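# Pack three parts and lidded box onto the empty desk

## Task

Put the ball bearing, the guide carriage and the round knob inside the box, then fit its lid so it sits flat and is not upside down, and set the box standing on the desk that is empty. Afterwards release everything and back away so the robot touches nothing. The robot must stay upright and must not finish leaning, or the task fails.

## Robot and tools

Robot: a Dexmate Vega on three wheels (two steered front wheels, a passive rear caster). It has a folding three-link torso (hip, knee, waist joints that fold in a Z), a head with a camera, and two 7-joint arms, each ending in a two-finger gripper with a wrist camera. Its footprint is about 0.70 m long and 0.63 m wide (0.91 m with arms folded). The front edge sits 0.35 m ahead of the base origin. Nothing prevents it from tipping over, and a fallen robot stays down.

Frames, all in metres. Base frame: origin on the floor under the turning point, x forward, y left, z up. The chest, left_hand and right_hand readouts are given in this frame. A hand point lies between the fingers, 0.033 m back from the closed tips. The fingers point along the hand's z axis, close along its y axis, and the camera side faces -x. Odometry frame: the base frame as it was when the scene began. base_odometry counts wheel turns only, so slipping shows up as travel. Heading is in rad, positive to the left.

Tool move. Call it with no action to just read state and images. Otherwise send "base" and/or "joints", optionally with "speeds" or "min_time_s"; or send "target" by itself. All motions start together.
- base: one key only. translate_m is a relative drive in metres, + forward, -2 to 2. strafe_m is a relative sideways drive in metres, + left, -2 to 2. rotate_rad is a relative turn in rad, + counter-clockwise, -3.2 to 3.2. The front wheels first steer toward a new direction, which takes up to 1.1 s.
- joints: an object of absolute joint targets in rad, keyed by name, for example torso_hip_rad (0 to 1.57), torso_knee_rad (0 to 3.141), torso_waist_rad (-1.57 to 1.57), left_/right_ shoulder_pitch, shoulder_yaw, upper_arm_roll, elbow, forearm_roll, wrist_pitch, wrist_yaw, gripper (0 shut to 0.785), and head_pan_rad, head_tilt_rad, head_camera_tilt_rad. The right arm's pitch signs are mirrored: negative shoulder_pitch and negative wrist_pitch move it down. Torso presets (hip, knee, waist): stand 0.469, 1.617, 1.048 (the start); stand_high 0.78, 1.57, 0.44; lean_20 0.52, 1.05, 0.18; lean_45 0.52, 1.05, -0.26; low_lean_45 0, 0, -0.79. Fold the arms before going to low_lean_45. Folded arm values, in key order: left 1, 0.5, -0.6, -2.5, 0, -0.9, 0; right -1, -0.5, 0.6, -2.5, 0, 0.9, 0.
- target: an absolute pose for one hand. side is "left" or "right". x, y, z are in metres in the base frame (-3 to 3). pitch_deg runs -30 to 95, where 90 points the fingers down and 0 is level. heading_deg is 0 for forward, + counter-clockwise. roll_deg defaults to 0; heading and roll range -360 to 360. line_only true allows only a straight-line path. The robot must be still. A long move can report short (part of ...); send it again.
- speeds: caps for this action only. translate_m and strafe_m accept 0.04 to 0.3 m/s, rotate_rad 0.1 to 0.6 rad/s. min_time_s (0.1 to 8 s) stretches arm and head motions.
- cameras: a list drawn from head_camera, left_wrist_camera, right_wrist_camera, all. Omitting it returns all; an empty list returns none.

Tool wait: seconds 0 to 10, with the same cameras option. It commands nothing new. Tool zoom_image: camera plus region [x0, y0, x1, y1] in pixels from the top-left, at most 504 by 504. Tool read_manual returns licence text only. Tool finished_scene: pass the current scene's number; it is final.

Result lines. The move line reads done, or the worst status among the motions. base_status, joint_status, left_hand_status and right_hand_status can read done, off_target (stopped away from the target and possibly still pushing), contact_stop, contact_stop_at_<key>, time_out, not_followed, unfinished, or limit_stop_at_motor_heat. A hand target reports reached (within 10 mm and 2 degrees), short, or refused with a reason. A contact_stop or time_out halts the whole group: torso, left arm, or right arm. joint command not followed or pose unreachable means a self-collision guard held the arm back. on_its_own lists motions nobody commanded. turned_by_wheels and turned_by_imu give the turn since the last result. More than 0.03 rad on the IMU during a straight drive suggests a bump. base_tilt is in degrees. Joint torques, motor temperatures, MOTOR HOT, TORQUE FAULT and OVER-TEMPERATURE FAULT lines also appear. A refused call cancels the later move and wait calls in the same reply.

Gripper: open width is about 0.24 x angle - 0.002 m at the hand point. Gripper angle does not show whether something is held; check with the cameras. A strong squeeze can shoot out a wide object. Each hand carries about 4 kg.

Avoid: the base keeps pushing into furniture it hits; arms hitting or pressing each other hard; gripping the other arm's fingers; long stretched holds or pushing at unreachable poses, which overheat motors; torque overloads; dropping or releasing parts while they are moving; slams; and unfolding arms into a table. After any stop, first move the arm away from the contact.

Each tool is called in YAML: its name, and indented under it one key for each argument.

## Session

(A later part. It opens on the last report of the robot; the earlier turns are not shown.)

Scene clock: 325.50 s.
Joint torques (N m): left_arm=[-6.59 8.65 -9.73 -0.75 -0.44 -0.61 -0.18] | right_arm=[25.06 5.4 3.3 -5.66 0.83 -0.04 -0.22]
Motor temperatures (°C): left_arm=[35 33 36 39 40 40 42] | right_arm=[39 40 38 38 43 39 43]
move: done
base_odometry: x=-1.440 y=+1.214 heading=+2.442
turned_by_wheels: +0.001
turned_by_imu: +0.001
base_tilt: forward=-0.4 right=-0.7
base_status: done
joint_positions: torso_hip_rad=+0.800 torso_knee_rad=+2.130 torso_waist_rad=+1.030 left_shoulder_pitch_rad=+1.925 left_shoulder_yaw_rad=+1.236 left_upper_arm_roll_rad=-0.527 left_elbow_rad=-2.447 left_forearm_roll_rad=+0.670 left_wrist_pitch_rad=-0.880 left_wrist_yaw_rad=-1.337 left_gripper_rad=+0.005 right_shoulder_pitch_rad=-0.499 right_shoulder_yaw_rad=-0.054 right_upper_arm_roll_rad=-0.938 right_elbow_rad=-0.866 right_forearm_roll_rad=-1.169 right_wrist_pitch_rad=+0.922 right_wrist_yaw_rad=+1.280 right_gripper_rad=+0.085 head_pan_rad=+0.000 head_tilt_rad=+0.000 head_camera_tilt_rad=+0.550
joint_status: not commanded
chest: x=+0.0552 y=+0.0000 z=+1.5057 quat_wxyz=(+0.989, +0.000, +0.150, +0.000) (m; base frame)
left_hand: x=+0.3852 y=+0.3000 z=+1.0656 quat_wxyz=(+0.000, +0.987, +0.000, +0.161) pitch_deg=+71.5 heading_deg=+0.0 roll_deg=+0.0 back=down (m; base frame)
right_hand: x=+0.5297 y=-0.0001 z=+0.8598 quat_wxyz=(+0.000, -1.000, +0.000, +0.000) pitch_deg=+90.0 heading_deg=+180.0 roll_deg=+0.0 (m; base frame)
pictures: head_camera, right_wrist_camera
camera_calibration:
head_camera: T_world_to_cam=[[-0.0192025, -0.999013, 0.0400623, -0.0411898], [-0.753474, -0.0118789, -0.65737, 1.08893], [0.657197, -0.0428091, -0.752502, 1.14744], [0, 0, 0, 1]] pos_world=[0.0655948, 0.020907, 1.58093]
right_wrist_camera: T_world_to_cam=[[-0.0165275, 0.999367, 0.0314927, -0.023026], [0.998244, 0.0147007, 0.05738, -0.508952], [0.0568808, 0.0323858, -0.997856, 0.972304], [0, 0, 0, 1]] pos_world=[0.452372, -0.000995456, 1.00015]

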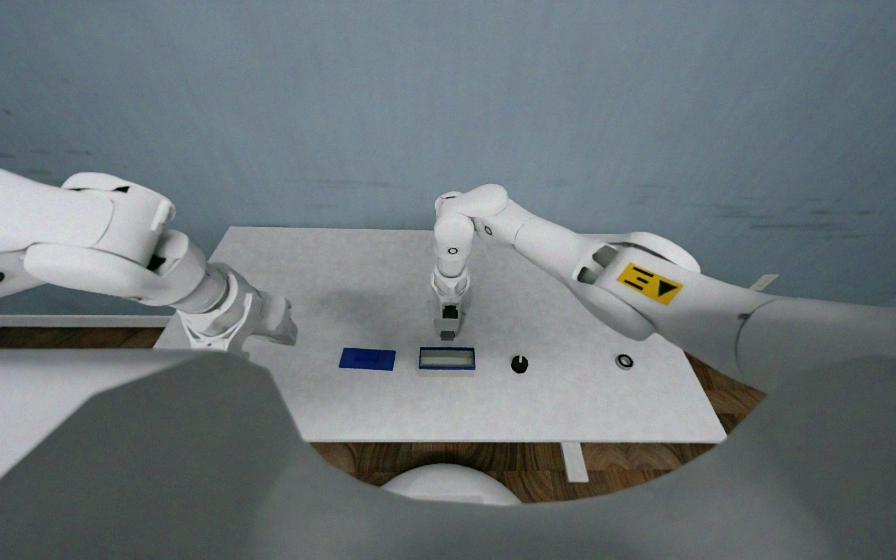

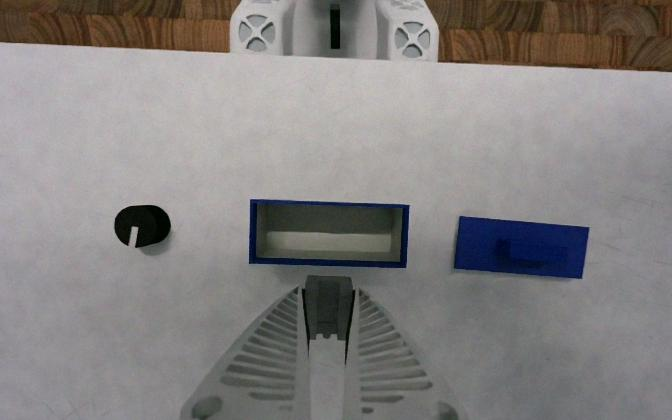

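zoom_image:
  camera: "right_wrist_camera"
  region: [235, 185, 425, 285]

zoom_image:
  camera: "right_wrist_camera"
  region: [440, 195, 610, 295]

Scaled by 2.653 from the camera's 672x420 image, which has a finer 960x600 frame.

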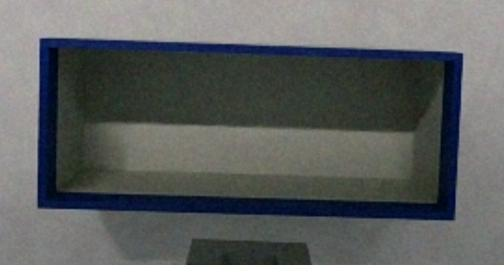

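Scaled by 2.965 from the camera's 672x420 image, which has a finer 960x600 frame.

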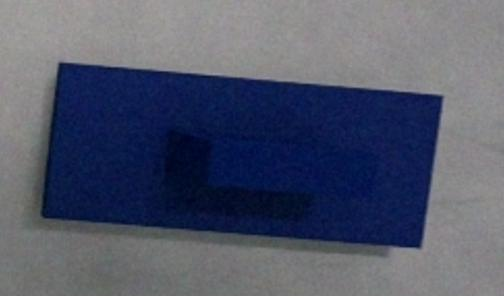

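move:
  target: {"side": "right", "x": 0.4925, "y": 0.028, "z": 0.83, "pitch_deg": 90, "heading_deg": 180, "line_only": true}
  cameras: ["right_wrist_camera"]

zoom_image:
  camera: "right_wrist_camera"
  region: [200, 220, 450, 375]

Scene clock: 334.57 s.
Joint torques (N m): left_arm=[-6.45 10.92 -10.17 -4.09 -0.51 1.27 -0.69] | right_arm=[12.15 9.58 3.05 -10.83 0.89 -0.22 -0.4]
Motor temperatures (°C): left_arm=[35 33 36 39 40 40 42] | right_arm=[39 40 38 38 43 39 43]
move: done
base_odometry: x=-1.440 y=+1.214 heading=+2.442
turned_by_wheels: +0.000
turned_by_imu: +0.001
base_tilt: forward=-0.3 right=-0.6
base_status: not commanded
joint_positions: torso_hip_rad=+0.800 torso_knee_rad=+2.130 torso_waist_rad=+1.030 left_shoulder_pitch_rad=+1.925 left_shoulder_yaw_rad=+1.236 left_upper_arm_roll_rad=-0.527 left_elbow_rad=-2.447 left_forearm_roll_rad=+0.670 left_wrist_pitch_rad=-0.880 left_wrist_yaw_rad=-1.337 left_gripper_rad=+0.005 right_shoulder_pitch_rad=-0.585 right_shoulder_yaw_rad=-0.030 right_upper_arm_roll_rad=-0.970 right_elbow_rad=-0.926 right_forearm_roll_rad=-1.214 right_wrist_pitch_rad=+0.836 right_wrist_yaw_rad=+1.277 right_gripper_rad=+0.085 head_pan_rad=+0.000 head_tilt_rad=+0.000 head_camera_tilt_rad=+0.550
joint_status: not commanded
chest: x=+0.0552 y=+0.0000 z=+1.5057 quat_wxyz=(+0.989, +0.000, +0.150, +0.000) (m; base frame)
left_hand: x=+0.3852 y=+0.3000 z=+1.0656 quat_wxyz=(+0.000, +0.987, +0.000, +0.161) pitch_deg=+71.5 heading_deg=+0.0 roll_deg=+0.0 back=down (m; base frame)
right_hand: x=+0.4950 y=+0.0259 z=+0.8317 quat_wxyz=(+0.000, -1.000, +0.000, +0.000) pitch_deg=+90.0 heading_deg=+180.0 roll_deg=+0.0 (m; base frame)
right_hand_status: reached (straight line, planned for 0.6 s): 4 mm and 0.0 deg off.
pictures: right_wrist_camera
camera_calibration:
right_wrist_camera: T_world_to_cam=[[-0.0164042, 0.999388, 0.0308939, -0.0482673], [0.998229, 0.0146025, 0.0576679, -0.473256], [0.0571815, 0.0317852, -0.997858, 0.945289], [0, 0, 0, 1]] pos_world=[0.417573, 0.0251024, 0.972047]

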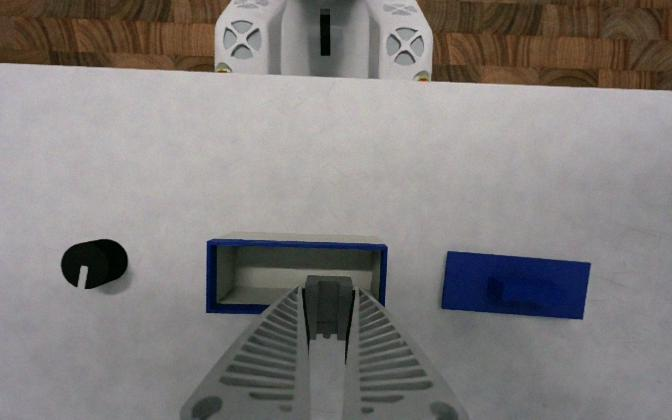

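Scaled by 2.016 from the camera's 672x420 image, which has a finer 960x600 frame.

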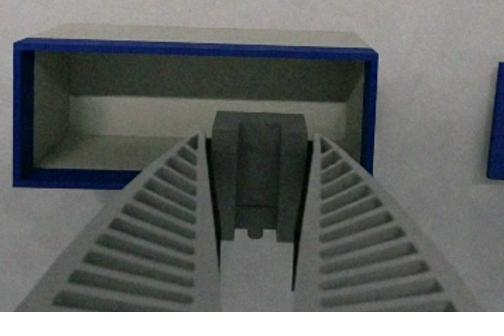

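move:
  target: {"side": "right", "x": 0.4925, "y": 0.028, "z": 0.795, "pitch_deg": 90, "heading_deg": 180, "line_only": true}
  cameras: ["head_camera", "right_wrist_camera"]

zoom_image:
  camera: "right_wrist_camera"
  region: [150, 220, 450, 400]

zoom_image:
  camera: "head_camera"
  region: [380, 280, 520, 380]

Scene clock: 339.13 s.
Joint torques (N m): left_arm=[-5.98 11.76 -10.09 -4.58 0.68 -0.1 -0.42] | right_arm=[24.21 7.31 2.84 -2.29 1.2 -0.58 -0.19]
Motor temperatures (°C): left_arm=[35 33 36 39 40 40 42] | right_arm=[39 40 38 38 43 39 43]
move: done
base_odometry: x=-1.440 y=+1.214 heading=+2.442
turned_by_wheels: +0.000
turned_by_imu: +0.001
base_tilt: forward=-0.5 right=-0.9
base_status: not commanded
joint_positions: torso_hip_rad=+0.800 torso_knee_rad=+2.130 torso_waist_rad=+1.030 left_shoulder_pitch_rad=+1.925 left_shoulder_yaw_rad=+1.236 left_upper_arm_roll_rad=-0.527 left_elbow_rad=-2.447 left_forearm_roll_rad=+0.670 left_wrist_pitch_rad=-0.880 left_wrist_yaw_rad=-1.337 left_gripper_rad=+0.005 right_shoulder_pitch_rad=-0.546 right_shoulder_yaw_rad=+0.041 right_upper_arm_roll_rad=-1.044 right_elbow_rad=-0.719 right_forearm_roll_rad=-1.317 right_wrist_pitch_rad=+0.819 right_wrist_yaw_rad=+1.074 right_gripper_rad=+0.085 head_pan_rad=+0.000 head_tilt_rad=+0.000 head_camera_tilt_rad=+0.550
joint_status: not commanded
chest: x=+0.0552 y=+0.0000 z=+1.5057 quat_wxyz=(+0.989, +0.000, +0.150, +0.000) (m; base frame)
left_hand: x=+0.3852 y=+0.3000 z=+1.0656 quat_wxyz=(+0.000, +0.987, +0.000, +0.161) pitch_deg=+71.5 heading_deg=+0.0 roll_deg=+0.0 back=down (m; base frame)
right_hand: x=+0.4922 y=+0.0281 z=+0.7957 quat_wxyz=(+0.000, -1.000, +0.000, +0.000) pitch_deg=+90.0 heading_deg=+180.0 roll_deg=+0.0 (m; base frame)
right_hand_status: reached (straight line, planned for 1.0 s): 1 mm and 0.0 deg off.
pictures: head_camera, right_wrist_camera
camera_calibration:
head_camera: T_world_to_cam=[[-0.0192025, -0.999013, 0.0400623, -0.0411898], [-0.753474, -0.0118789, -0.65737, 1.08893], [0.657197, -0.0428091, -0.752502, 1.14744], [0, 0, 0, 1]] pos_world=[0.0655948, 0.020907, 1.58093]
right_wrist_camera: T_world_to_cam=[[-0.0164244, 0.999366, 0.0316012, -0.049954], [0.998257, 0.0145981, 0.0571795, -0.468068], [0.0566819, 0.0324852, -0.997864, 0.909649], [0, 0, 0, 1]] pos_world=[0.414871, 0.0272051, 0.936048]

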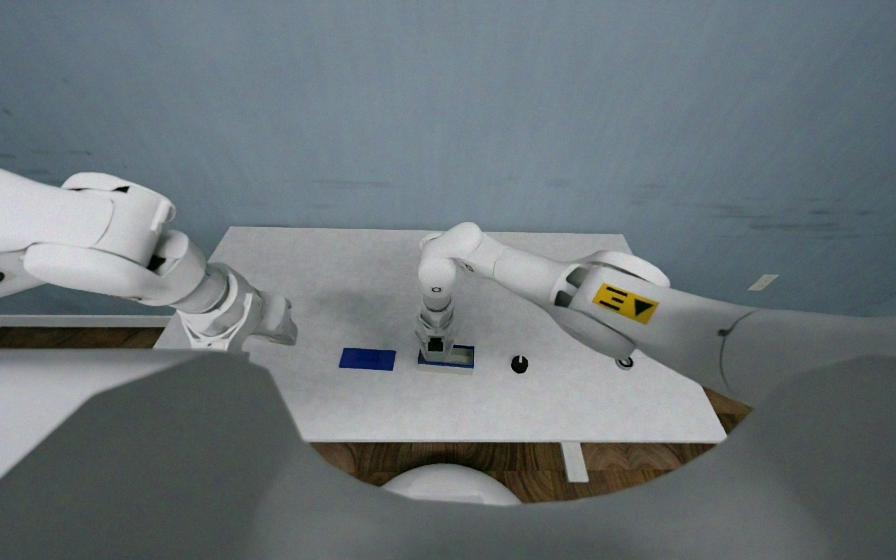

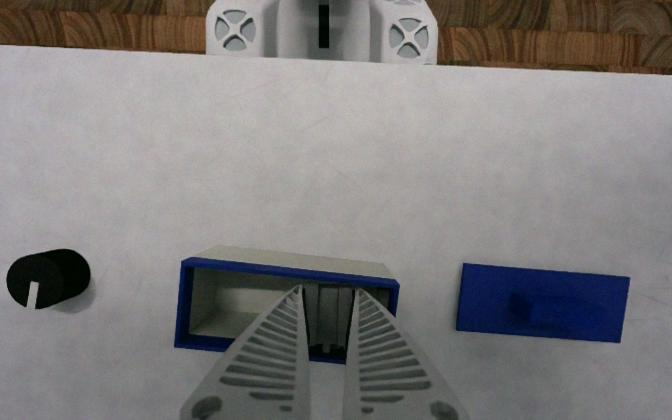

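Scaled by 1.680 from the camera's 672x420 image, which has a finer 960x600 frame.

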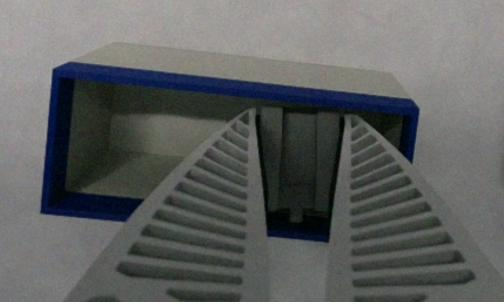

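Scaled by 3.600 from the camera's 896x560 image, which has a finer 960x600 frame.

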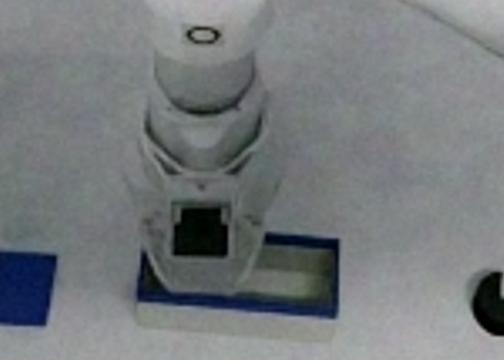

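move:
  target: {"side": "right", "x": 0.502, "y": 0.0295, "z": 0.797, "pitch_deg": 90, "heading_deg": 174.5, "line_only": true}
  cameras: ["head_camera", "right_wrist_camera"]

zoom_image:
  camera: "right_wrist_camera"
  region: [150, 220, 450, 400]

zoom_image:
  camera: "head_camera"
  region: [380, 280, 520, 380]

Scene clock: 354.50 s.
Joint torques (N m): left_arm=[-8.22 9.32 -9.5 -4.04 0.39 0.8 -0.49] | right_arm=[23.64 9.85 6.77 -3.19 1.89 -0.51 0.59]
Motor temperatures (°C): left_arm=[35 33 36 39 40 40 42] | right_arm=[39 40 38 38 43 39 43]
move: done
base_odometry: x=-1.440 y=+1.214 heading=+2.442
turned_by_wheels: +0.000
turned_by_imu: +0.001
base_tilt: forward=-0.3 right=-0.8
base_status: not commanded
joint_positions: torso_hip_rad=+0.800 torso_knee_rad=+2.130 torso_waist_rad=+1.030 left_shoulder_pitch_rad=+1.925 left_shoulder_yaw_rad=+1.236 left_upper_arm_roll_rad=-0.527 left_elbow_rad=-2.447 left_forearm_roll_rad=+0.670 left_wrist_pitch_rad=-0.880 left_wrist_yaw_rad=-1.337 left_gripper_rad=+0.005 right_shoulder_pitch_rad=-0.535 right_shoulder_yaw_rad=+0.072 right_upper_arm_roll_rad=-1.020 right_elbow_rad=-0.658 right_forearm_roll_rad=-1.306 right_wrist_pitch_rad=+0.759 right_wrist_yaw_rad=+1.080 right_gripper_rad=+0.085 head_pan_rad=+0.000 head_tilt_rad=+0.000 head_camera_tilt_rad=+0.550
joint_status: not commanded
chest: x=+0.0552 y=+0.0000 z=+1.5057 quat_wxyz=(+0.989, +0.000, +0.150, +0.000) (m; base frame)
left_hand: x=+0.3852 y=+0.3000 z=+1.0656 quat_wxyz=(+0.000, +0.987, +0.000, +0.161) pitch_deg=+71.5 heading_deg=+0.0 roll_deg=+0.0 back=down (m; base frame)
right_hand: x=+0.5009 y=+0.0293 z=+0.7966 quat_wxyz=(+0.000, -0.999, +0.044, +0.000) pitch_deg=+90.0 heading_deg=+175.0 roll_deg=+0.0 (m; base frame)
right_hand_status: reached (straight line, planned for 0.5 s): 1 mm and 0.5 deg off.
pictures: head_camera, right_wrist_camera
camera_calibration:
head_camera: T_world_to_cam=[[-0.0192025, -0.999013, 0.0400623, -0.0411898], [-0.753474, -0.0118789, -0.65737, 1.08893], [0.657197, -0.0428091, -0.752502, 1.14744], [0, 0, 0, 1]] pos_world=[0.0655948, 0.020907, 1.58093]
right_wrist_camera: T_world_to_cam=[[0.0706128, 0.997012, 0.0313303, -0.0942969], [0.995714, -0.0723322, 0.0576411, -0.47339], [0.0597351, 0.0271258, -0.997846, 0.908664], [0, 0, 0, 1]] pos_world=[0.42374, 0.0351256, 0.936948]

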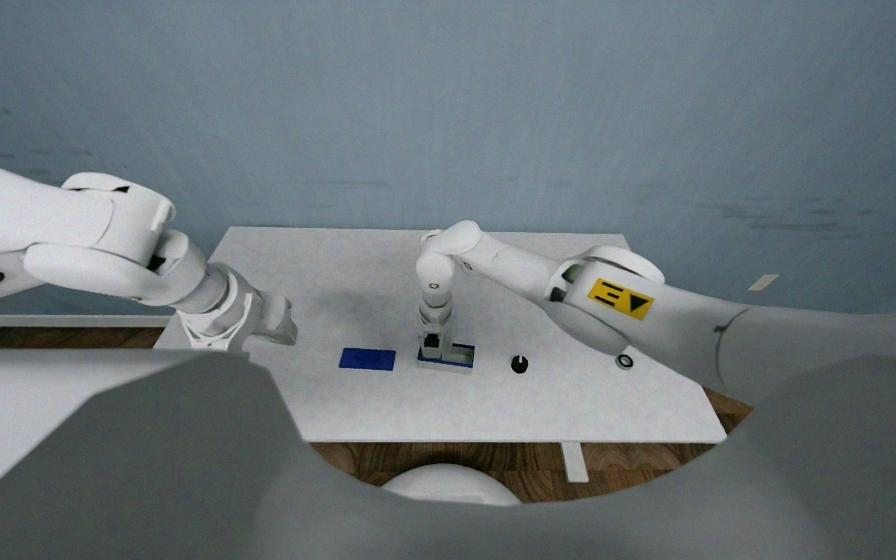

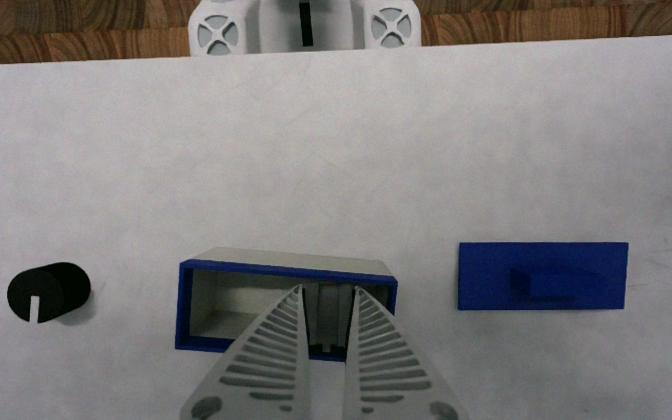

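Scaled by 1.680 from the camera's 672x420 image, which has a finer 960x600 frame.

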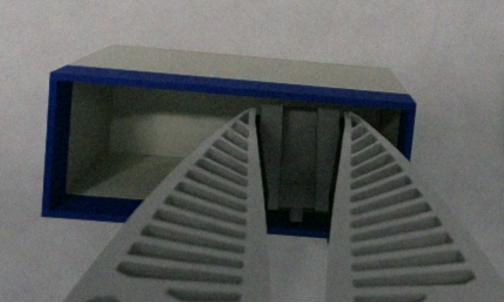

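Scaled by 3.600 from the camera's 896x560 image, which has a finer 960x600 frame.

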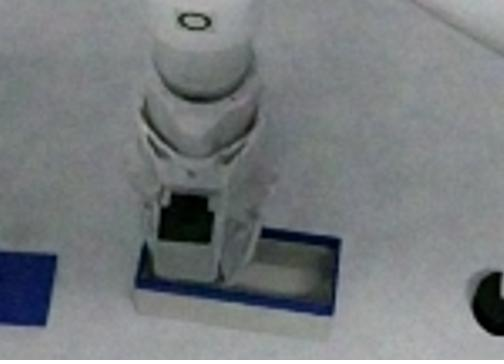

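zoom_image:
  camera: "right_wrist_camera"
  region: [270, 260, 410, 370]

Scaled by 3.600 from the camera's 672x420 image, which has a finer 960x600 frame.

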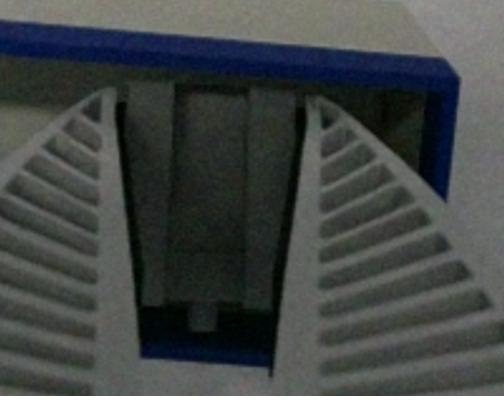

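wait:
  seconds: 0.1
  cameras: ["head_camera", "left_wrist_camera", "right_wrist_camera"]

zoom_image:
  camera: "left_wrist_camera"
  region: [0, 180, 240, 330]

Scene clock: 386.73 s.
Joint torques (N m): left_arm=[-5.78 9.35 -10.27 -3.09 -0.61 1.62 -0.23] | right_arm=[25.94 7.03 6.86 -4.33 1.66 -0.04 0.1]
Motor temperatures (°C): left_arm=[35 33 36 39 40 40 42] | right_arm=[39 40 38 38 43 39 43]
base_odometry: x=-1.440 y=+1.214 heading=+2.442
turned_by_wheels: +0.000
turned_by_imu: +0.000
base_tilt: forward=-0.3 right=-0.8
base_status: not commanded
joint_positions: torso_hip_rad=+0.800 torso_knee_rad=+2.130 torso_waist_rad=+1.030 left_shoulder_pitch_rad=+1.925 left_shoulder_yaw_rad=+1.236 left_upper_arm_roll_rad=-0.527 left_elbow_rad=-2.447 left_forearm_roll_rad=+0.670 left_wrist_pitch_rad=-0.880 left_wrist_yaw_rad=-1.337 left_gripper_rad=+0.005 right_shoulder_pitch_rad=-0.534 right_shoulder_yaw_rad=+0.075 right_upper_arm_roll_rad=-1.018 right_elbow_rad=-0.653 right_forearm_roll_rad=-1.305 right_wrist_pitch_rad=+0.753 right_wrist_yaw_rad=+1.081 right_gripper_rad=+0.085 head_pan_rad=+0.000 head_tilt_rad=+0.000 head_camera_tilt_rad=+0.550
joint_status: not commanded
chest: x=+0.0552 y=+0.0000 z=+1.5057 quat_wxyz=(+0.989, +0.000, +0.150, +0.000) (m; base frame)
left_hand: x=+0.3852 y=+0.3000 z=+1.0656 quat_wxyz=(+0.000, +0.987, +0.000, +0.161) pitch_deg=+71.5 heading_deg=+0.0 roll_deg=+0.0 back=down (m; base frame)
right_hand: x=+0.5017 y=+0.0294 z=+0.7968 quat_wxyz=(+0.000, -0.999, +0.048, +0.000) pitch_deg=+90.0 heading_deg=+174.5 roll_deg=+0.0 (m; base frame)
right_hand_status: reached (straight line, planned for 0.5 s): 0 mm and 0.0 deg off.
wait: 0.10 s; at rest from the start
pictures: head_camera, left_wrist_camera, right_wrist_camera
camera_calibration:
head_camera: T_world_to_cam=[[-0.0192025, -0.999013, 0.0400623, -0.0411898], [-0.753474, -0.0118789, -0.65737, 1.08893], [0.657197, -0.0428091, -0.752502, 1.14744], [0, 0, 0, 1]] pos_world=[0.0655948, 0.020907, 1.58093]
left_wrist_camera: T_world_to_cam=[[-0.0170919, 0.999851, 0.00244505, -0.300924], [0.90321, 0.0143909, 0.428958, -0.749456], [0.428859, 0.00954009, -0.903321, 0.95557], [0, 0, 0, 1]] pos_world=[0.261968, 0.302548, 1.18541]
right_wrist_camera: T_world_to_cam=[[0.078921, 0.996394, 0.0311503, -0.0985015], [0.995086, -0.0806145, 0.0574818, -0.473426], [0.0597857, 0.0264607, -0.99786, 0.90871], [0, 0, 0, 1]] pos_world=[0.424546, 0.0359362, 0.937048]

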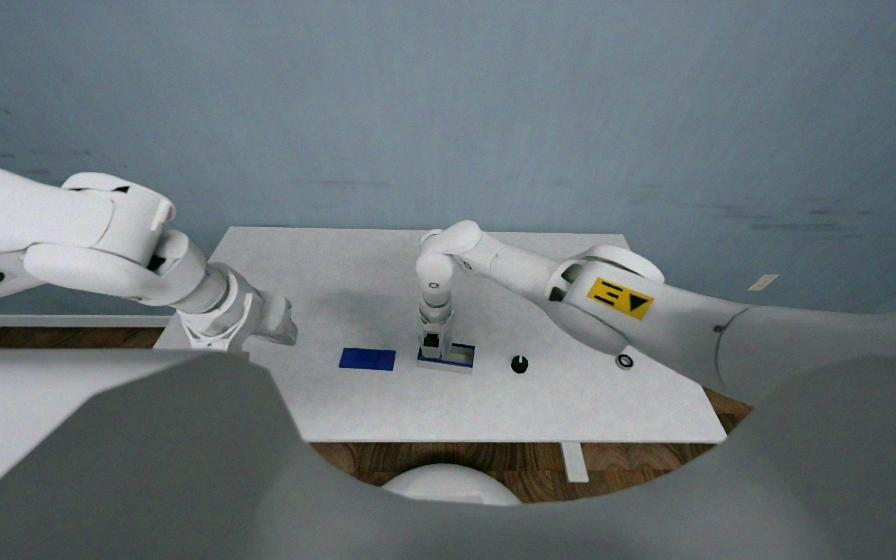

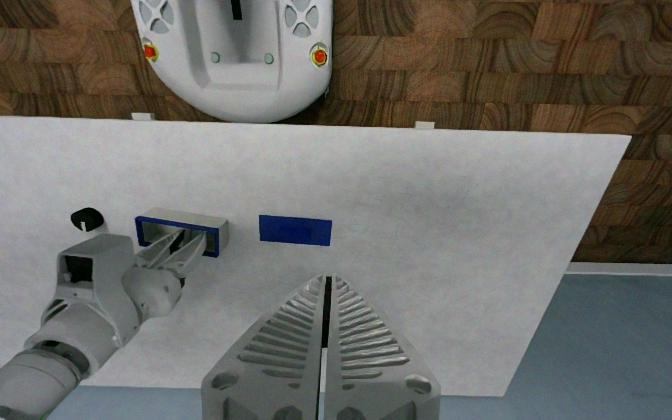

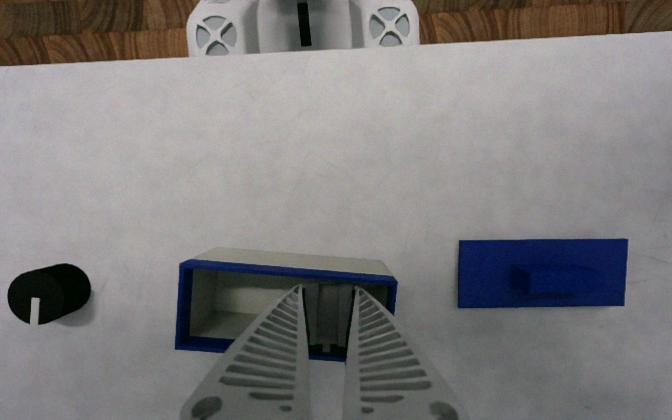

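Scaled by 2.100 from the camera's 672x420 image, which has a finer 960x600 frame.

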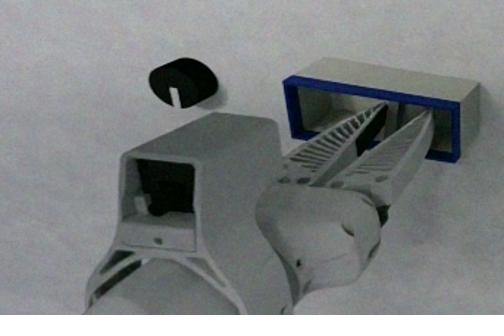

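move:
  target: {"side": "right", "x": 0.502, "y": 0.0295, "z": 0.815, "pitch_deg": 90, "heading_deg": 174.5, "line_only": true}
  cameras: ["head_camera", "left_wrist_camera", "right_wrist_camera"]

zoom_image:
  camera: "right_wrist_camera"
  region: [150, 220, 450, 400]

zoom_image:
  camera: "head_camera"
  region: [380, 280, 520, 380]

zoom_image:
  camera: "left_wrist_camera"
  region: [100, 180, 260, 280]

Scene clock: 399.10 s.
Joint torques (N m): left_arm=[-3.27 9.18 -10.86 -2.59 -0.93 0.56 0] | right_arm=[11.56 3.82 8.39 -12.78 1.83 0.61 0.19]
Motor temperatures (°C): left_arm=[35 33 36 39 40 40 42] | right_arm=[39 40 38 38 43 39 43]
move: done
base_odometry: x=-1.440 y=+1.214 heading=+2.442
turned_by_wheels: +0.000
turned_by_imu: +0.001
base_tilt: forward=-0.3 right=-0.7
base_status: not commanded
joint_positions: torso_hip_rad=+0.800 torso_knee_rad=+2.130 torso_waist_rad=+1.030 left_shoulder_pitch_rad=+1.925 left_shoulder_yaw_rad=+1.236 left_upper_arm_roll_rad=-0.527 left_elbow_rad=-2.447 left_forearm_roll_rad=+0.670 left_wrist_pitch_rad=-0.880 left_wrist_yaw_rad=-1.337 left_gripper_rad=+0.005 right_shoulder_pitch_rad=-0.567 right_shoulder_yaw_rad=+0.028 right_upper_arm_roll_rad=-0.975 right_elbow_rad=-0.790 right_forearm_roll_rad=-1.261 right_wrist_pitch_rad=+0.757 right_wrist_yaw_rad=+1.196 right_gripper_rad=+0.085 head_pan_rad=+0.000 head_tilt_rad=+0.000 head_camera_tilt_rad=+0.550
joint_status: not commanded
chest: x=+0.0552 y=+0.0000 z=+1.5057 quat_wxyz=(+0.989, +0.000, +0.150, +0.000) (m; base frame)
left_hand: x=+0.3852 y=+0.3000 z=+1.0656 quat_wxyz=(+0.000, +0.987, +0.000, +0.161) pitch_deg=+71.5 heading_deg=+0.0 roll_deg=+0.0 back=down (m; base frame)
right_hand: x=+0.5020 y=+0.0294 z=+0.8142 quat_wxyz=(+0.000, -0.999, +0.048, +0.000) pitch_deg=+90.0 heading_deg=+174.5 roll_deg=+0.0 (m; base frame)
right_hand_status: reached (straight line, planned for 0.8 s): 1 mm and 0.0 deg off.
pictures: head_camera, left_wrist_camera, right_wrist_camera
camera_calibration:
head_camera: T_world_to_cam=[[-0.0192025, -0.999013, 0.0400623, -0.0411898], [-0.753474, -0.0118789, -0.65737, 1.08893], [0.657197, -0.0428091, -0.752502, 1.14744], [0, 0, 0, 1]] pos_world=[0.0655948, 0.020907, 1.58093]
left_wrist_camera: T_world_to_cam=[[-0.0170919, 0.999851, 0.00244505, -0.300924], [0.90321, 0.0143909, 0.428958, -0.749456], [0.428859, 0.00954009, -0.903321, 0.95557], [0, 0, 0, 1]] pos_world=[0.261968, 0.302548, 1.18541]
right_wrist_camera: T_world_to_cam=[[0.0793154, 0.996367, 0.0310025, -0.0990928], [0.995031, -0.0810101, 0.0578858, -0.475075], [0.0601871, 0.0262572, -0.997842, 0.925873], [0, 0, 0, 1]] pos_world=[0.424848, 0.0359361, 0.954447]

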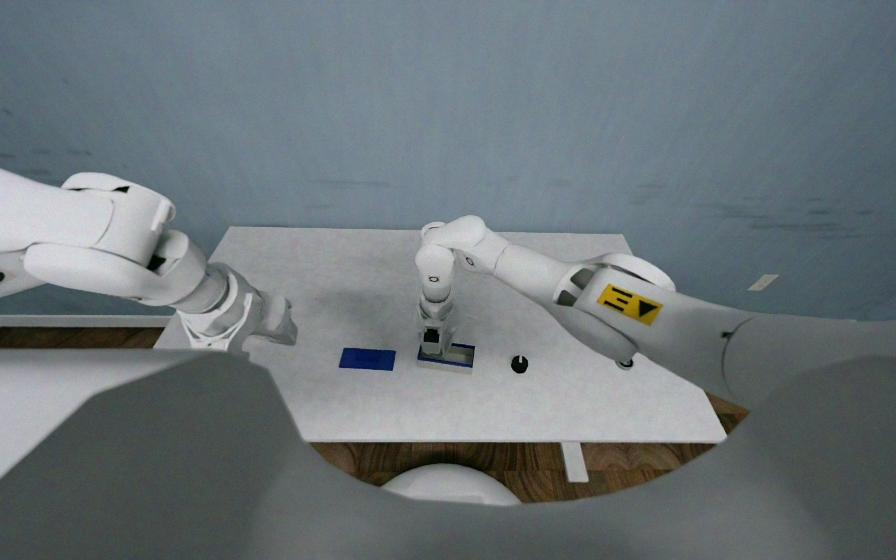

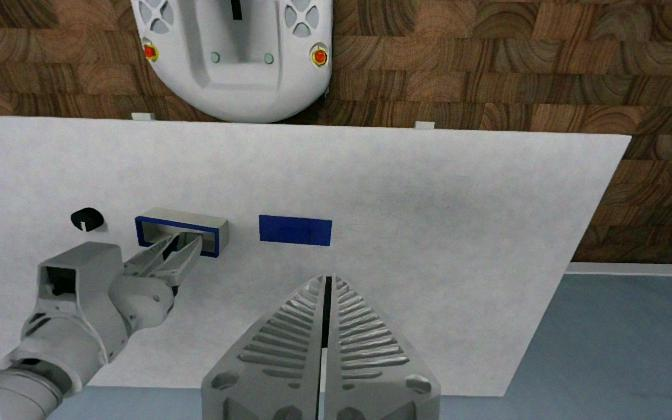

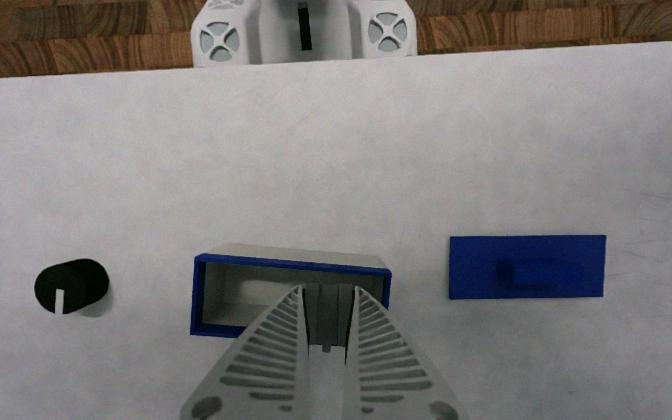

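Scaled by 1.680 from the camera's 672x420 image, which has a finer 960x600 frame.

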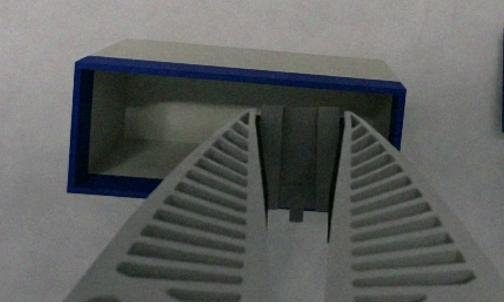

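Scaled by 3.600 from the camera's 896x560 image, which has a finer 960x600 frame.

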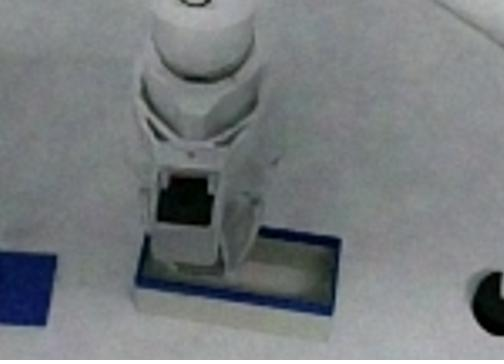

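Scaled by 3.150 from the camera's 672x420 image, which has a finer 960x600 frame.

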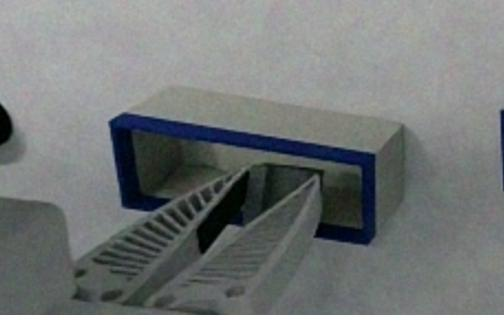

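move:
  target: {"side": "right", "x": 0.495, "y": 0.0295, "z": 0.86, "pitch_deg": 90, "heading_deg": 180, "line_only": true}
  cameras: ["head_camera", "right_wrist_camera"]

zoom_image:
  camera: "right_wrist_camera"
  region: [270, 260, 390, 360]

zoom_image:
  camera: "head_camera"
  region: [410, 290, 490, 360]

Scene clock: 404.30 s.
Joint torques (N m): left_arm=[-7.46 9.02 -10.44 -1.26 -0.52 -0.29 -0.02] | right_arm=[24.54 3.08 4.28 -10.92 1.42 0.36 0.47]
Motor temperatures (°C): left_arm=[35 33 36 39 40 40 42] | right_arm=[39 40 38 38 43 39 43]
move: done
base_odometry: x=-1.440 y=+1.214 heading=+2.442
turned_by_wheels: +0.000
turned_by_imu: +0.001
base_tilt: forward=-0.4 right=-0.8
base_status: not commanded
joint_positions: torso_hip_rad=+0.800 torso_knee_rad=+2.130 torso_waist_rad=+1.030 left_shoulder_pitch_rad=+1.925 left_shoulder_yaw_rad=+1.236 left_upper_arm_roll_rad=-0.527 left_elbow_rad=-2.447 left_forearm_roll_rad=+0.670 left_wrist_pitch_rad=-0.880 left_wrist_yaw_rad=-1.337 left_gripper_rad=+0.005 right_shoulder_pitch_rad=-0.501 right_shoulder_yaw_rad=-0.121 right_upper_arm_roll_rad=-1.144 right_elbow_rad=-1.060 right_forearm_roll_rad=-0.975 right_wrist_pitch_rad=+0.724 right_wrist_yaw_rad=+1.346 right_gripper_rad=+0.085 head_pan_rad=+0.000 head_tilt_rad=+0.000 head_camera_tilt_rad=+0.550
joint_status: not commanded
chest: x=+0.0552 y=+0.0000 z=+1.5057 quat_wxyz=(+0.989, +0.000, +0.150, +0.000) (m; base frame)
left_hand: x=+0.3852 y=+0.3000 z=+1.0656 quat_wxyz=(+0.000, +0.987, +0.000, +0.161) pitch_deg=+71.5 heading_deg=+0.0 roll_deg=+0.0 back=down (m; base frame)
right_hand: x=+0.4953 y=+0.0296 z=+0.8593 quat_wxyz=(+0.000, -1.000, +0.001, +0.000) pitch_deg=+90.0 heading_deg=+179.9 roll_deg=+0.0 (m; base frame)
right_hand_status: reached (straight line, planned for 1.5 s): 1 mm and 0.1 deg off.
pictures: head_camera, right_wrist_camera
camera_calibration:
head_camera: T_world_to_cam=[[-0.0192025, -0.999013, 0.0400623, -0.0411898], [-0.753474, -0.0118789, -0.65737, 1.08893], [0.657197, -0.0428091, -0.752502, 1.14744], [0, 0, 0, 1]] pos_world=[0.0655948, 0.020907, 1.58093]
right_wrist_camera: T_world_to_cam=[[-0.0149677, 0.99938, 0.0318592, -0.0543805], [0.998222, 0.0130969, 0.0581418, -0.475626], [0.0576885, 0.0326728, -0.9978, 0.9723], [0, 0, 0, 1]] pos_world=[0.417876, 0.0288083, 0.999547]

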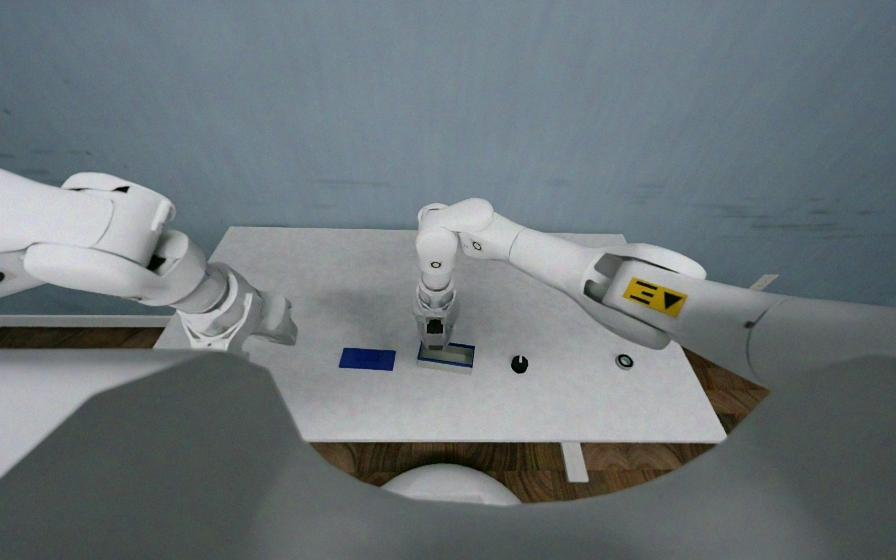

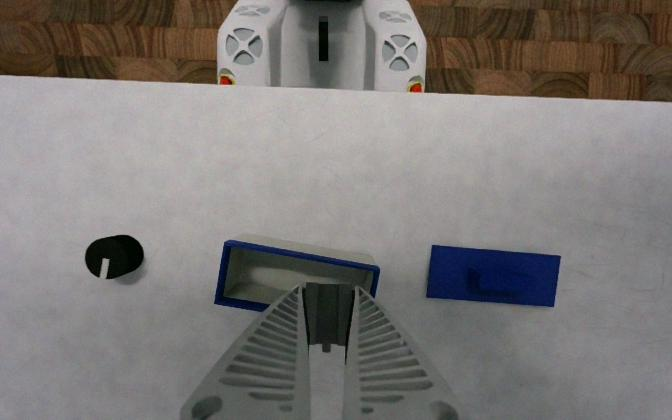

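Scaled by 4.200 from the camera's 672x420 image, which has a finer 960x600 frame.

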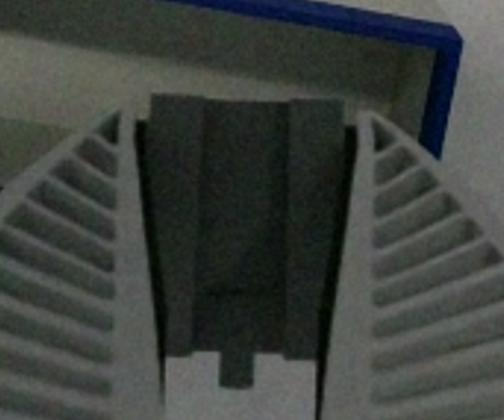

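Scaled by 6.300 from the camera's 896x560 image, which has a finer 960x600 frame.

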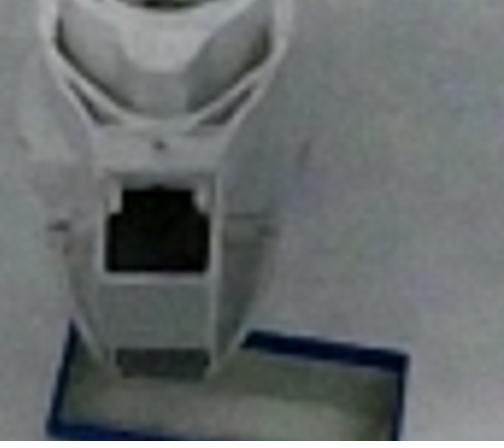

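move:
  target: {"side": "right", "x": 0.415, "y": 0.0, "z": 0.82, "pitch_deg": 90, "heading_deg": 180, "line_only": true}
  cameras: ["head_camera", "right_wrist_camera"]

zoom_image:
  camera: "right_wrist_camera"
  region: [200, 220, 450, 375]

zoom_image:
  camera: "head_camera"
  region: [400, 320, 500, 400]

Scene clock: 448.63 s.
Joint torques (N m): left_arm=[-6.43 9.31 -9.69 -3.35 -0.16 0.88 -0.18] | right_arm=[6.32 2.41 6.17 -10.33 0.47 0.13 0.19]
Motor temperatures (°C): left_arm=[35 33 36 39 40 40 42] | right_arm=[39 40 38 38 43 38 43]
move: done
base_odometry: x=-1.440 y=+1.214 heading=+2.442
turned_by_wheels: +0.000
turned_by_imu: +0.001
base_tilt: forward=-0.4 right=-0.7
base_status: not commanded
joint_positions: torso_hip_rad=+0.800 torso_knee_rad=+2.130 torso_waist_rad=+1.030 left_shoulder_pitch_rad=+1.925 left_shoulder_yaw_rad=+1.236 left_upper_arm_roll_rad=-0.527 left_elbow_rad=-2.447 left_forearm_roll_rad=+0.670 left_wrist_pitch_rad=-0.880 left_wrist_yaw_rad=-1.337 left_gripper_rad=+0.005 right_shoulder_pitch_rad=-0.624 right_shoulder_yaw_rad=-0.362 right_upper_arm_roll_rad=-1.288 right_elbow_rad=-1.450 right_forearm_roll_rad=-0.948 right_wrist_pitch_rad=+0.514 right_wrist_yaw_rad=+1.348 right_gripper_rad=+0.085 head_pan_rad=+0.000 head_tilt_rad=+0.000 head_camera_tilt_rad=+0.550
joint_status: not commanded
chest: x=+0.0552 y=+0.0000 z=+1.5057 quat_wxyz=(+0.989, +0.000, +0.150, +0.000) (m; base frame)
left_hand: x=+0.3852 y=+0.3000 z=+1.0656 quat_wxyz=(+0.000, +0.987, +0.000, +0.161) pitch_deg=+71.5 heading_deg=+0.0 roll_deg=+0.0 back=down (m; base frame)
right_hand: x=+0.4168 y=+0.0004 z=+0.8206 quat_wxyz=(+0.000, -1.000, +0.000, +0.000) pitch_deg=+90.0 heading_deg=+180.0 roll_deg=+0.0 (m; base frame)
right_hand_status: reached (straight line, planned for 1.6 s): 2 mm and 0.0 deg off.
pictures: head_camera, right_wrist_camera
camera_calibration:
head_camera: T_world_to_cam=[[-0.0192025, -0.999013, 0.0400623, -0.0411898], [-0.753474, -0.0118789, -0.65737, 1.08893], [0.657197, -0.0428091, -0.752502, 1.14744], [0, 0, 0, 1]] pos_world=[0.0655948, 0.020907, 1.58093]
right_wrist_camera: T_world_to_cam=[[-0.016352, 0.99937, 0.0314871, -0.0242116], [0.998195, 0.0144968, 0.0582725, -0.394647], [0.0577794, 0.0323831, -0.997804, 0.93915], [0, 0, 0, 1]] pos_world=[0.339276, -0.00049513, 0.960847]

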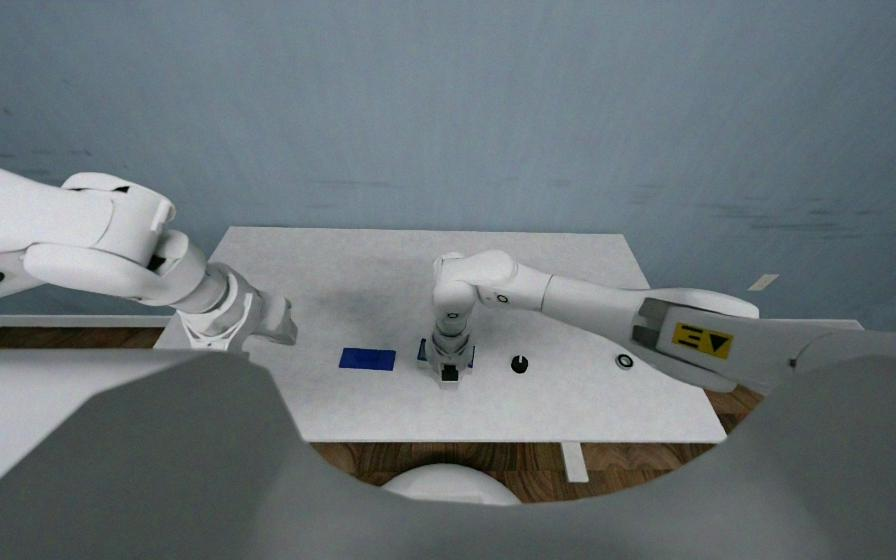

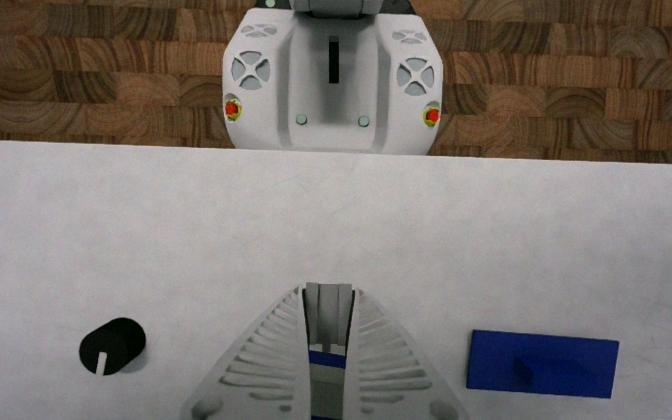

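Scaled by 2.016 from the camera's 672x420 image, which has a finer 960x600 frame.

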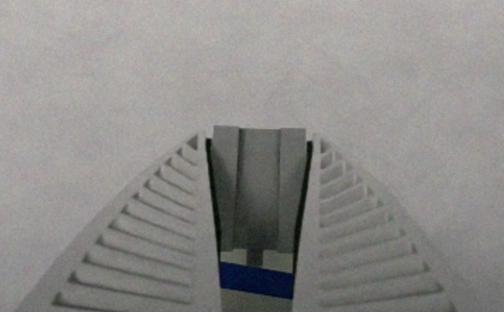

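Scaled by 5.040 from the camera's 896x560 image, which has a finer 960x600 frame.

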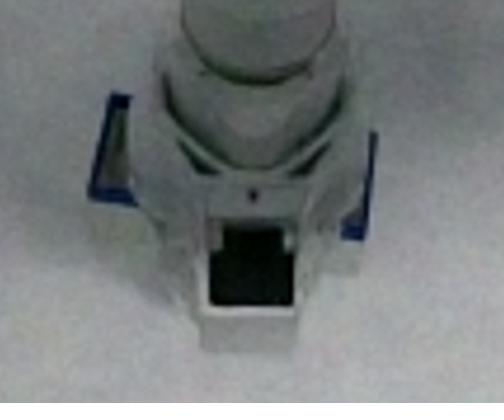

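move:
  target: {"side": "right", "x": 0.415, "y": 0.0, "z": 0.767, "pitch_deg": 90, "heading_deg": 180, "line_only": true}
  cameras: ["right_wrist_camera"]

zoom_image:
  camera: "right_wrist_camera"
  region: [200, 220, 450, 375]

Scene clock: 453.17 s.
Joint torques (N m): left_arm=[-7.27 8.62 -9.35 -2.17 -1.07 0.94 0.16] | right_arm=[7.31 5.99 5.05 -2.33 0.83 0.08 0.27]
Motor temperatures (°C): left_arm=[35 33 36 39 40 40 42] | right_arm=[39 40 38 38 43 38 43]
move: done
base_odometry: x=-1.440 y=+1.214 heading=+2.442
turned_by_wheels: +0.000
turned_by_imu: +0.001
base_tilt: forward=-0.2 right=-0.7
base_status: not commanded
joint_positions: torso_hip_rad=+0.800 torso_knee_rad=+2.130 torso_waist_rad=+1.030 left_shoulder_pitch_rad=+1.925 left_shoulder_yaw_rad=+1.236 left_upper_arm_roll_rad=-0.527 left_elbow_rad=-2.447 left_forearm_roll_rad=+0.670 left_wrist_pitch_rad=-0.880 left_wrist_yaw_rad=-1.337 left_gripper_rad=+0.005 right_shoulder_pitch_rad=-0.633 right_shoulder_yaw_rad=-0.287 right_upper_arm_roll_rad=-1.342 right_elbow_rad=-1.246 right_forearm_roll_rad=-1.047 right_wrist_pitch_rad=+0.535 right_wrist_yaw_rad=+1.179 right_gripper_rad=+0.085 head_pan_rad=+0.000 head_tilt_rad=+0.000 head_camera_tilt_rad=+0.550
joint_status: not commanded
chest: x=+0.0552 y=+0.0000 z=+1.5057 quat_wxyz=(+0.989, +0.000, +0.150, +0.000) (m; base frame)
left_hand: x=+0.3852 y=+0.3000 z=+1.0656 quat_wxyz=(+0.000, +0.987, +0.000, +0.161) pitch_deg=+71.5 heading_deg=+0.0 roll_deg=+0.0 back=down (m; base frame)
right_hand: x=+0.4153 y=+0.0001 z=+0.7685 quat_wxyz=(+0.000, -1.000, +0.000, +0.000) pitch_deg=+90.0 heading_deg=+180.0 roll_deg=+0.0 (m; base frame)
right_hand_status: reached (straight line, planned for 1.0 s): 2 mm and 0.0 deg off.
pictures: right_wrist_camera
camera_calibration:
right_wrist_camera: T_world_to_cam=[[-0.0162514, 0.999369, 0.0315954, -0.0224288], [0.998209, 0.0143966, 0.058072, -0.389931], [0.0575805, 0.0324826, -0.997812, 0.887336], [0, 0, 0, 1]] pos_world=[0.337775, -0.00079458, 0.908747]

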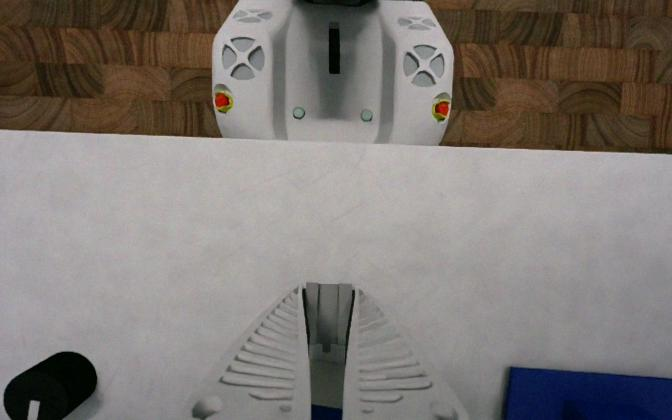

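Scaled by 2.016 from the camera's 672x420 image, which has a finer 960x600 frame.

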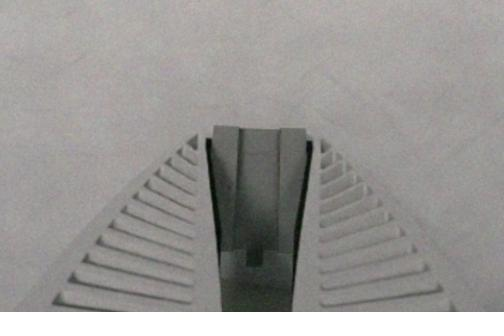

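move:
  target: {"side": "right", "x": 0.415, "y": 0.0, "z": 0.764, "pitch_deg": 90, "heading_deg": 180, "line_only": true}
  cameras: ["right_wrist_camera"]

zoom_image:
  camera: "right_wrist_camera"
  region: [260, 260, 400, 380]

Scene clock: 456.77 s.
Joint torques (N m): left_arm=[-4.9 7.45 -10.65 -1.64 -0.58 0.54 0.08] | right_arm=[10.22 7.35 3.81 -2.35 1.17 0.12 -0.18]
Motor temperatures (°C): left_arm=[35 33 36 39 40 40 42] | right_arm=[39 40 38 38 43 38 43]
move: done
base_odometry: x=-1.440 y=+1.214 heading=+2.442
turned_by_wheels: +0.000
turned_by_imu: +0.001
base_tilt: forward=-0.3 right=-0.6
base_status: not commanded
joint_positions: torso_hip_rad=+0.800 torso_knee_rad=+2.130 torso_waist_rad=+1.030 left_shoulder_pitch_rad=+1.925 left_shoulder_yaw_rad=+1.236 left_upper_arm_roll_rad=-0.527 left_elbow_rad=-2.447 left_forearm_roll_rad=+0.670 left_wrist_pitch_rad=-0.880 left_wrist_yaw_rad=-1.337 left_gripper_rad=+0.005 right_shoulder_pitch_rad=-0.633 right_shoulder_yaw_rad=-0.281 right_upper_arm_roll_rad=-1.346 right_elbow_rad=-1.231 right_forearm_roll_rad=-1.053 right_wrist_pitch_rad=+0.536 right_wrist_yaw_rad=+1.167 right_gripper_rad=+0.085 head_pan_rad=+0.000 head_tilt_rad=+0.000 head_camera_tilt_rad=+0.550
joint_status: not commanded
chest: x=+0.0552 y=+0.0000 z=+1.5057 quat_wxyz=(+0.989, +0.000, +0.150, +0.000) (m; base frame)
left_hand: x=+0.3852 y=+0.3000 z=+1.0656 quat_wxyz=(+0.000, +0.987, +0.000, +0.161) pitch_deg=+71.5 heading_deg=+0.0 roll_deg=+0.0 back=down (m; base frame)
right_hand: x=+0.4153 y=+0.0000 z=+0.7652 quat_wxyz=(+0.000, -1.000, +0.000, +0.000) pitch_deg=+90.0 heading_deg=+180.0 roll_deg=+0.0 (m; base frame)
right_hand_status: reached (straight line, planned for 0.3 s): 1 mm and 0.0 deg off.
pictures: right_wrist_camera
camera_calibration:
right_wrist_camera: T_world_to_cam=[[-0.0164512, 0.999369, 0.0314836, -0.0220552], [0.9982, 0.0145992, 0.0581753, -0.389829], [0.057679, 0.032384, -0.99781, 0.88401], [0, 0, 0, 1]] pos_world=[0.337775, -0.000895296, 0.905447]

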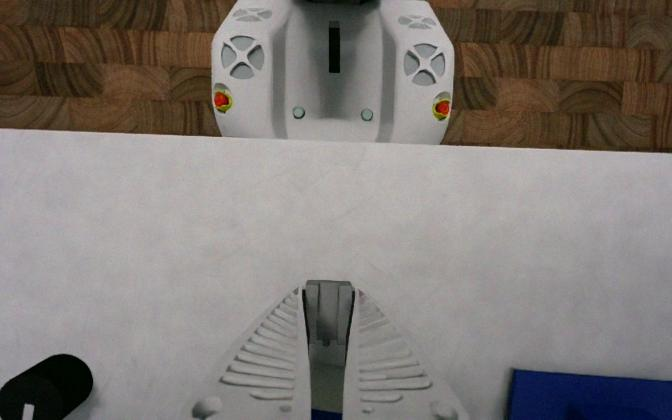

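Scaled by 3.600 from the camera's 672x420 image, which has a finer 960x600 frame.

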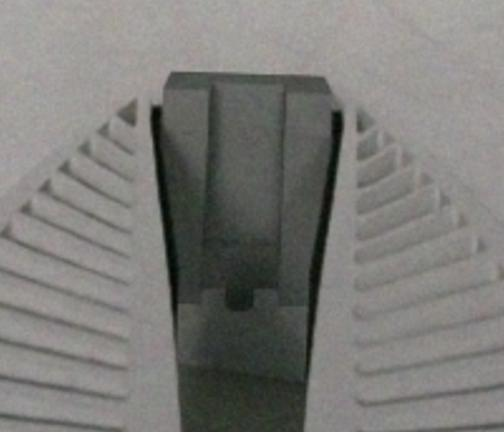

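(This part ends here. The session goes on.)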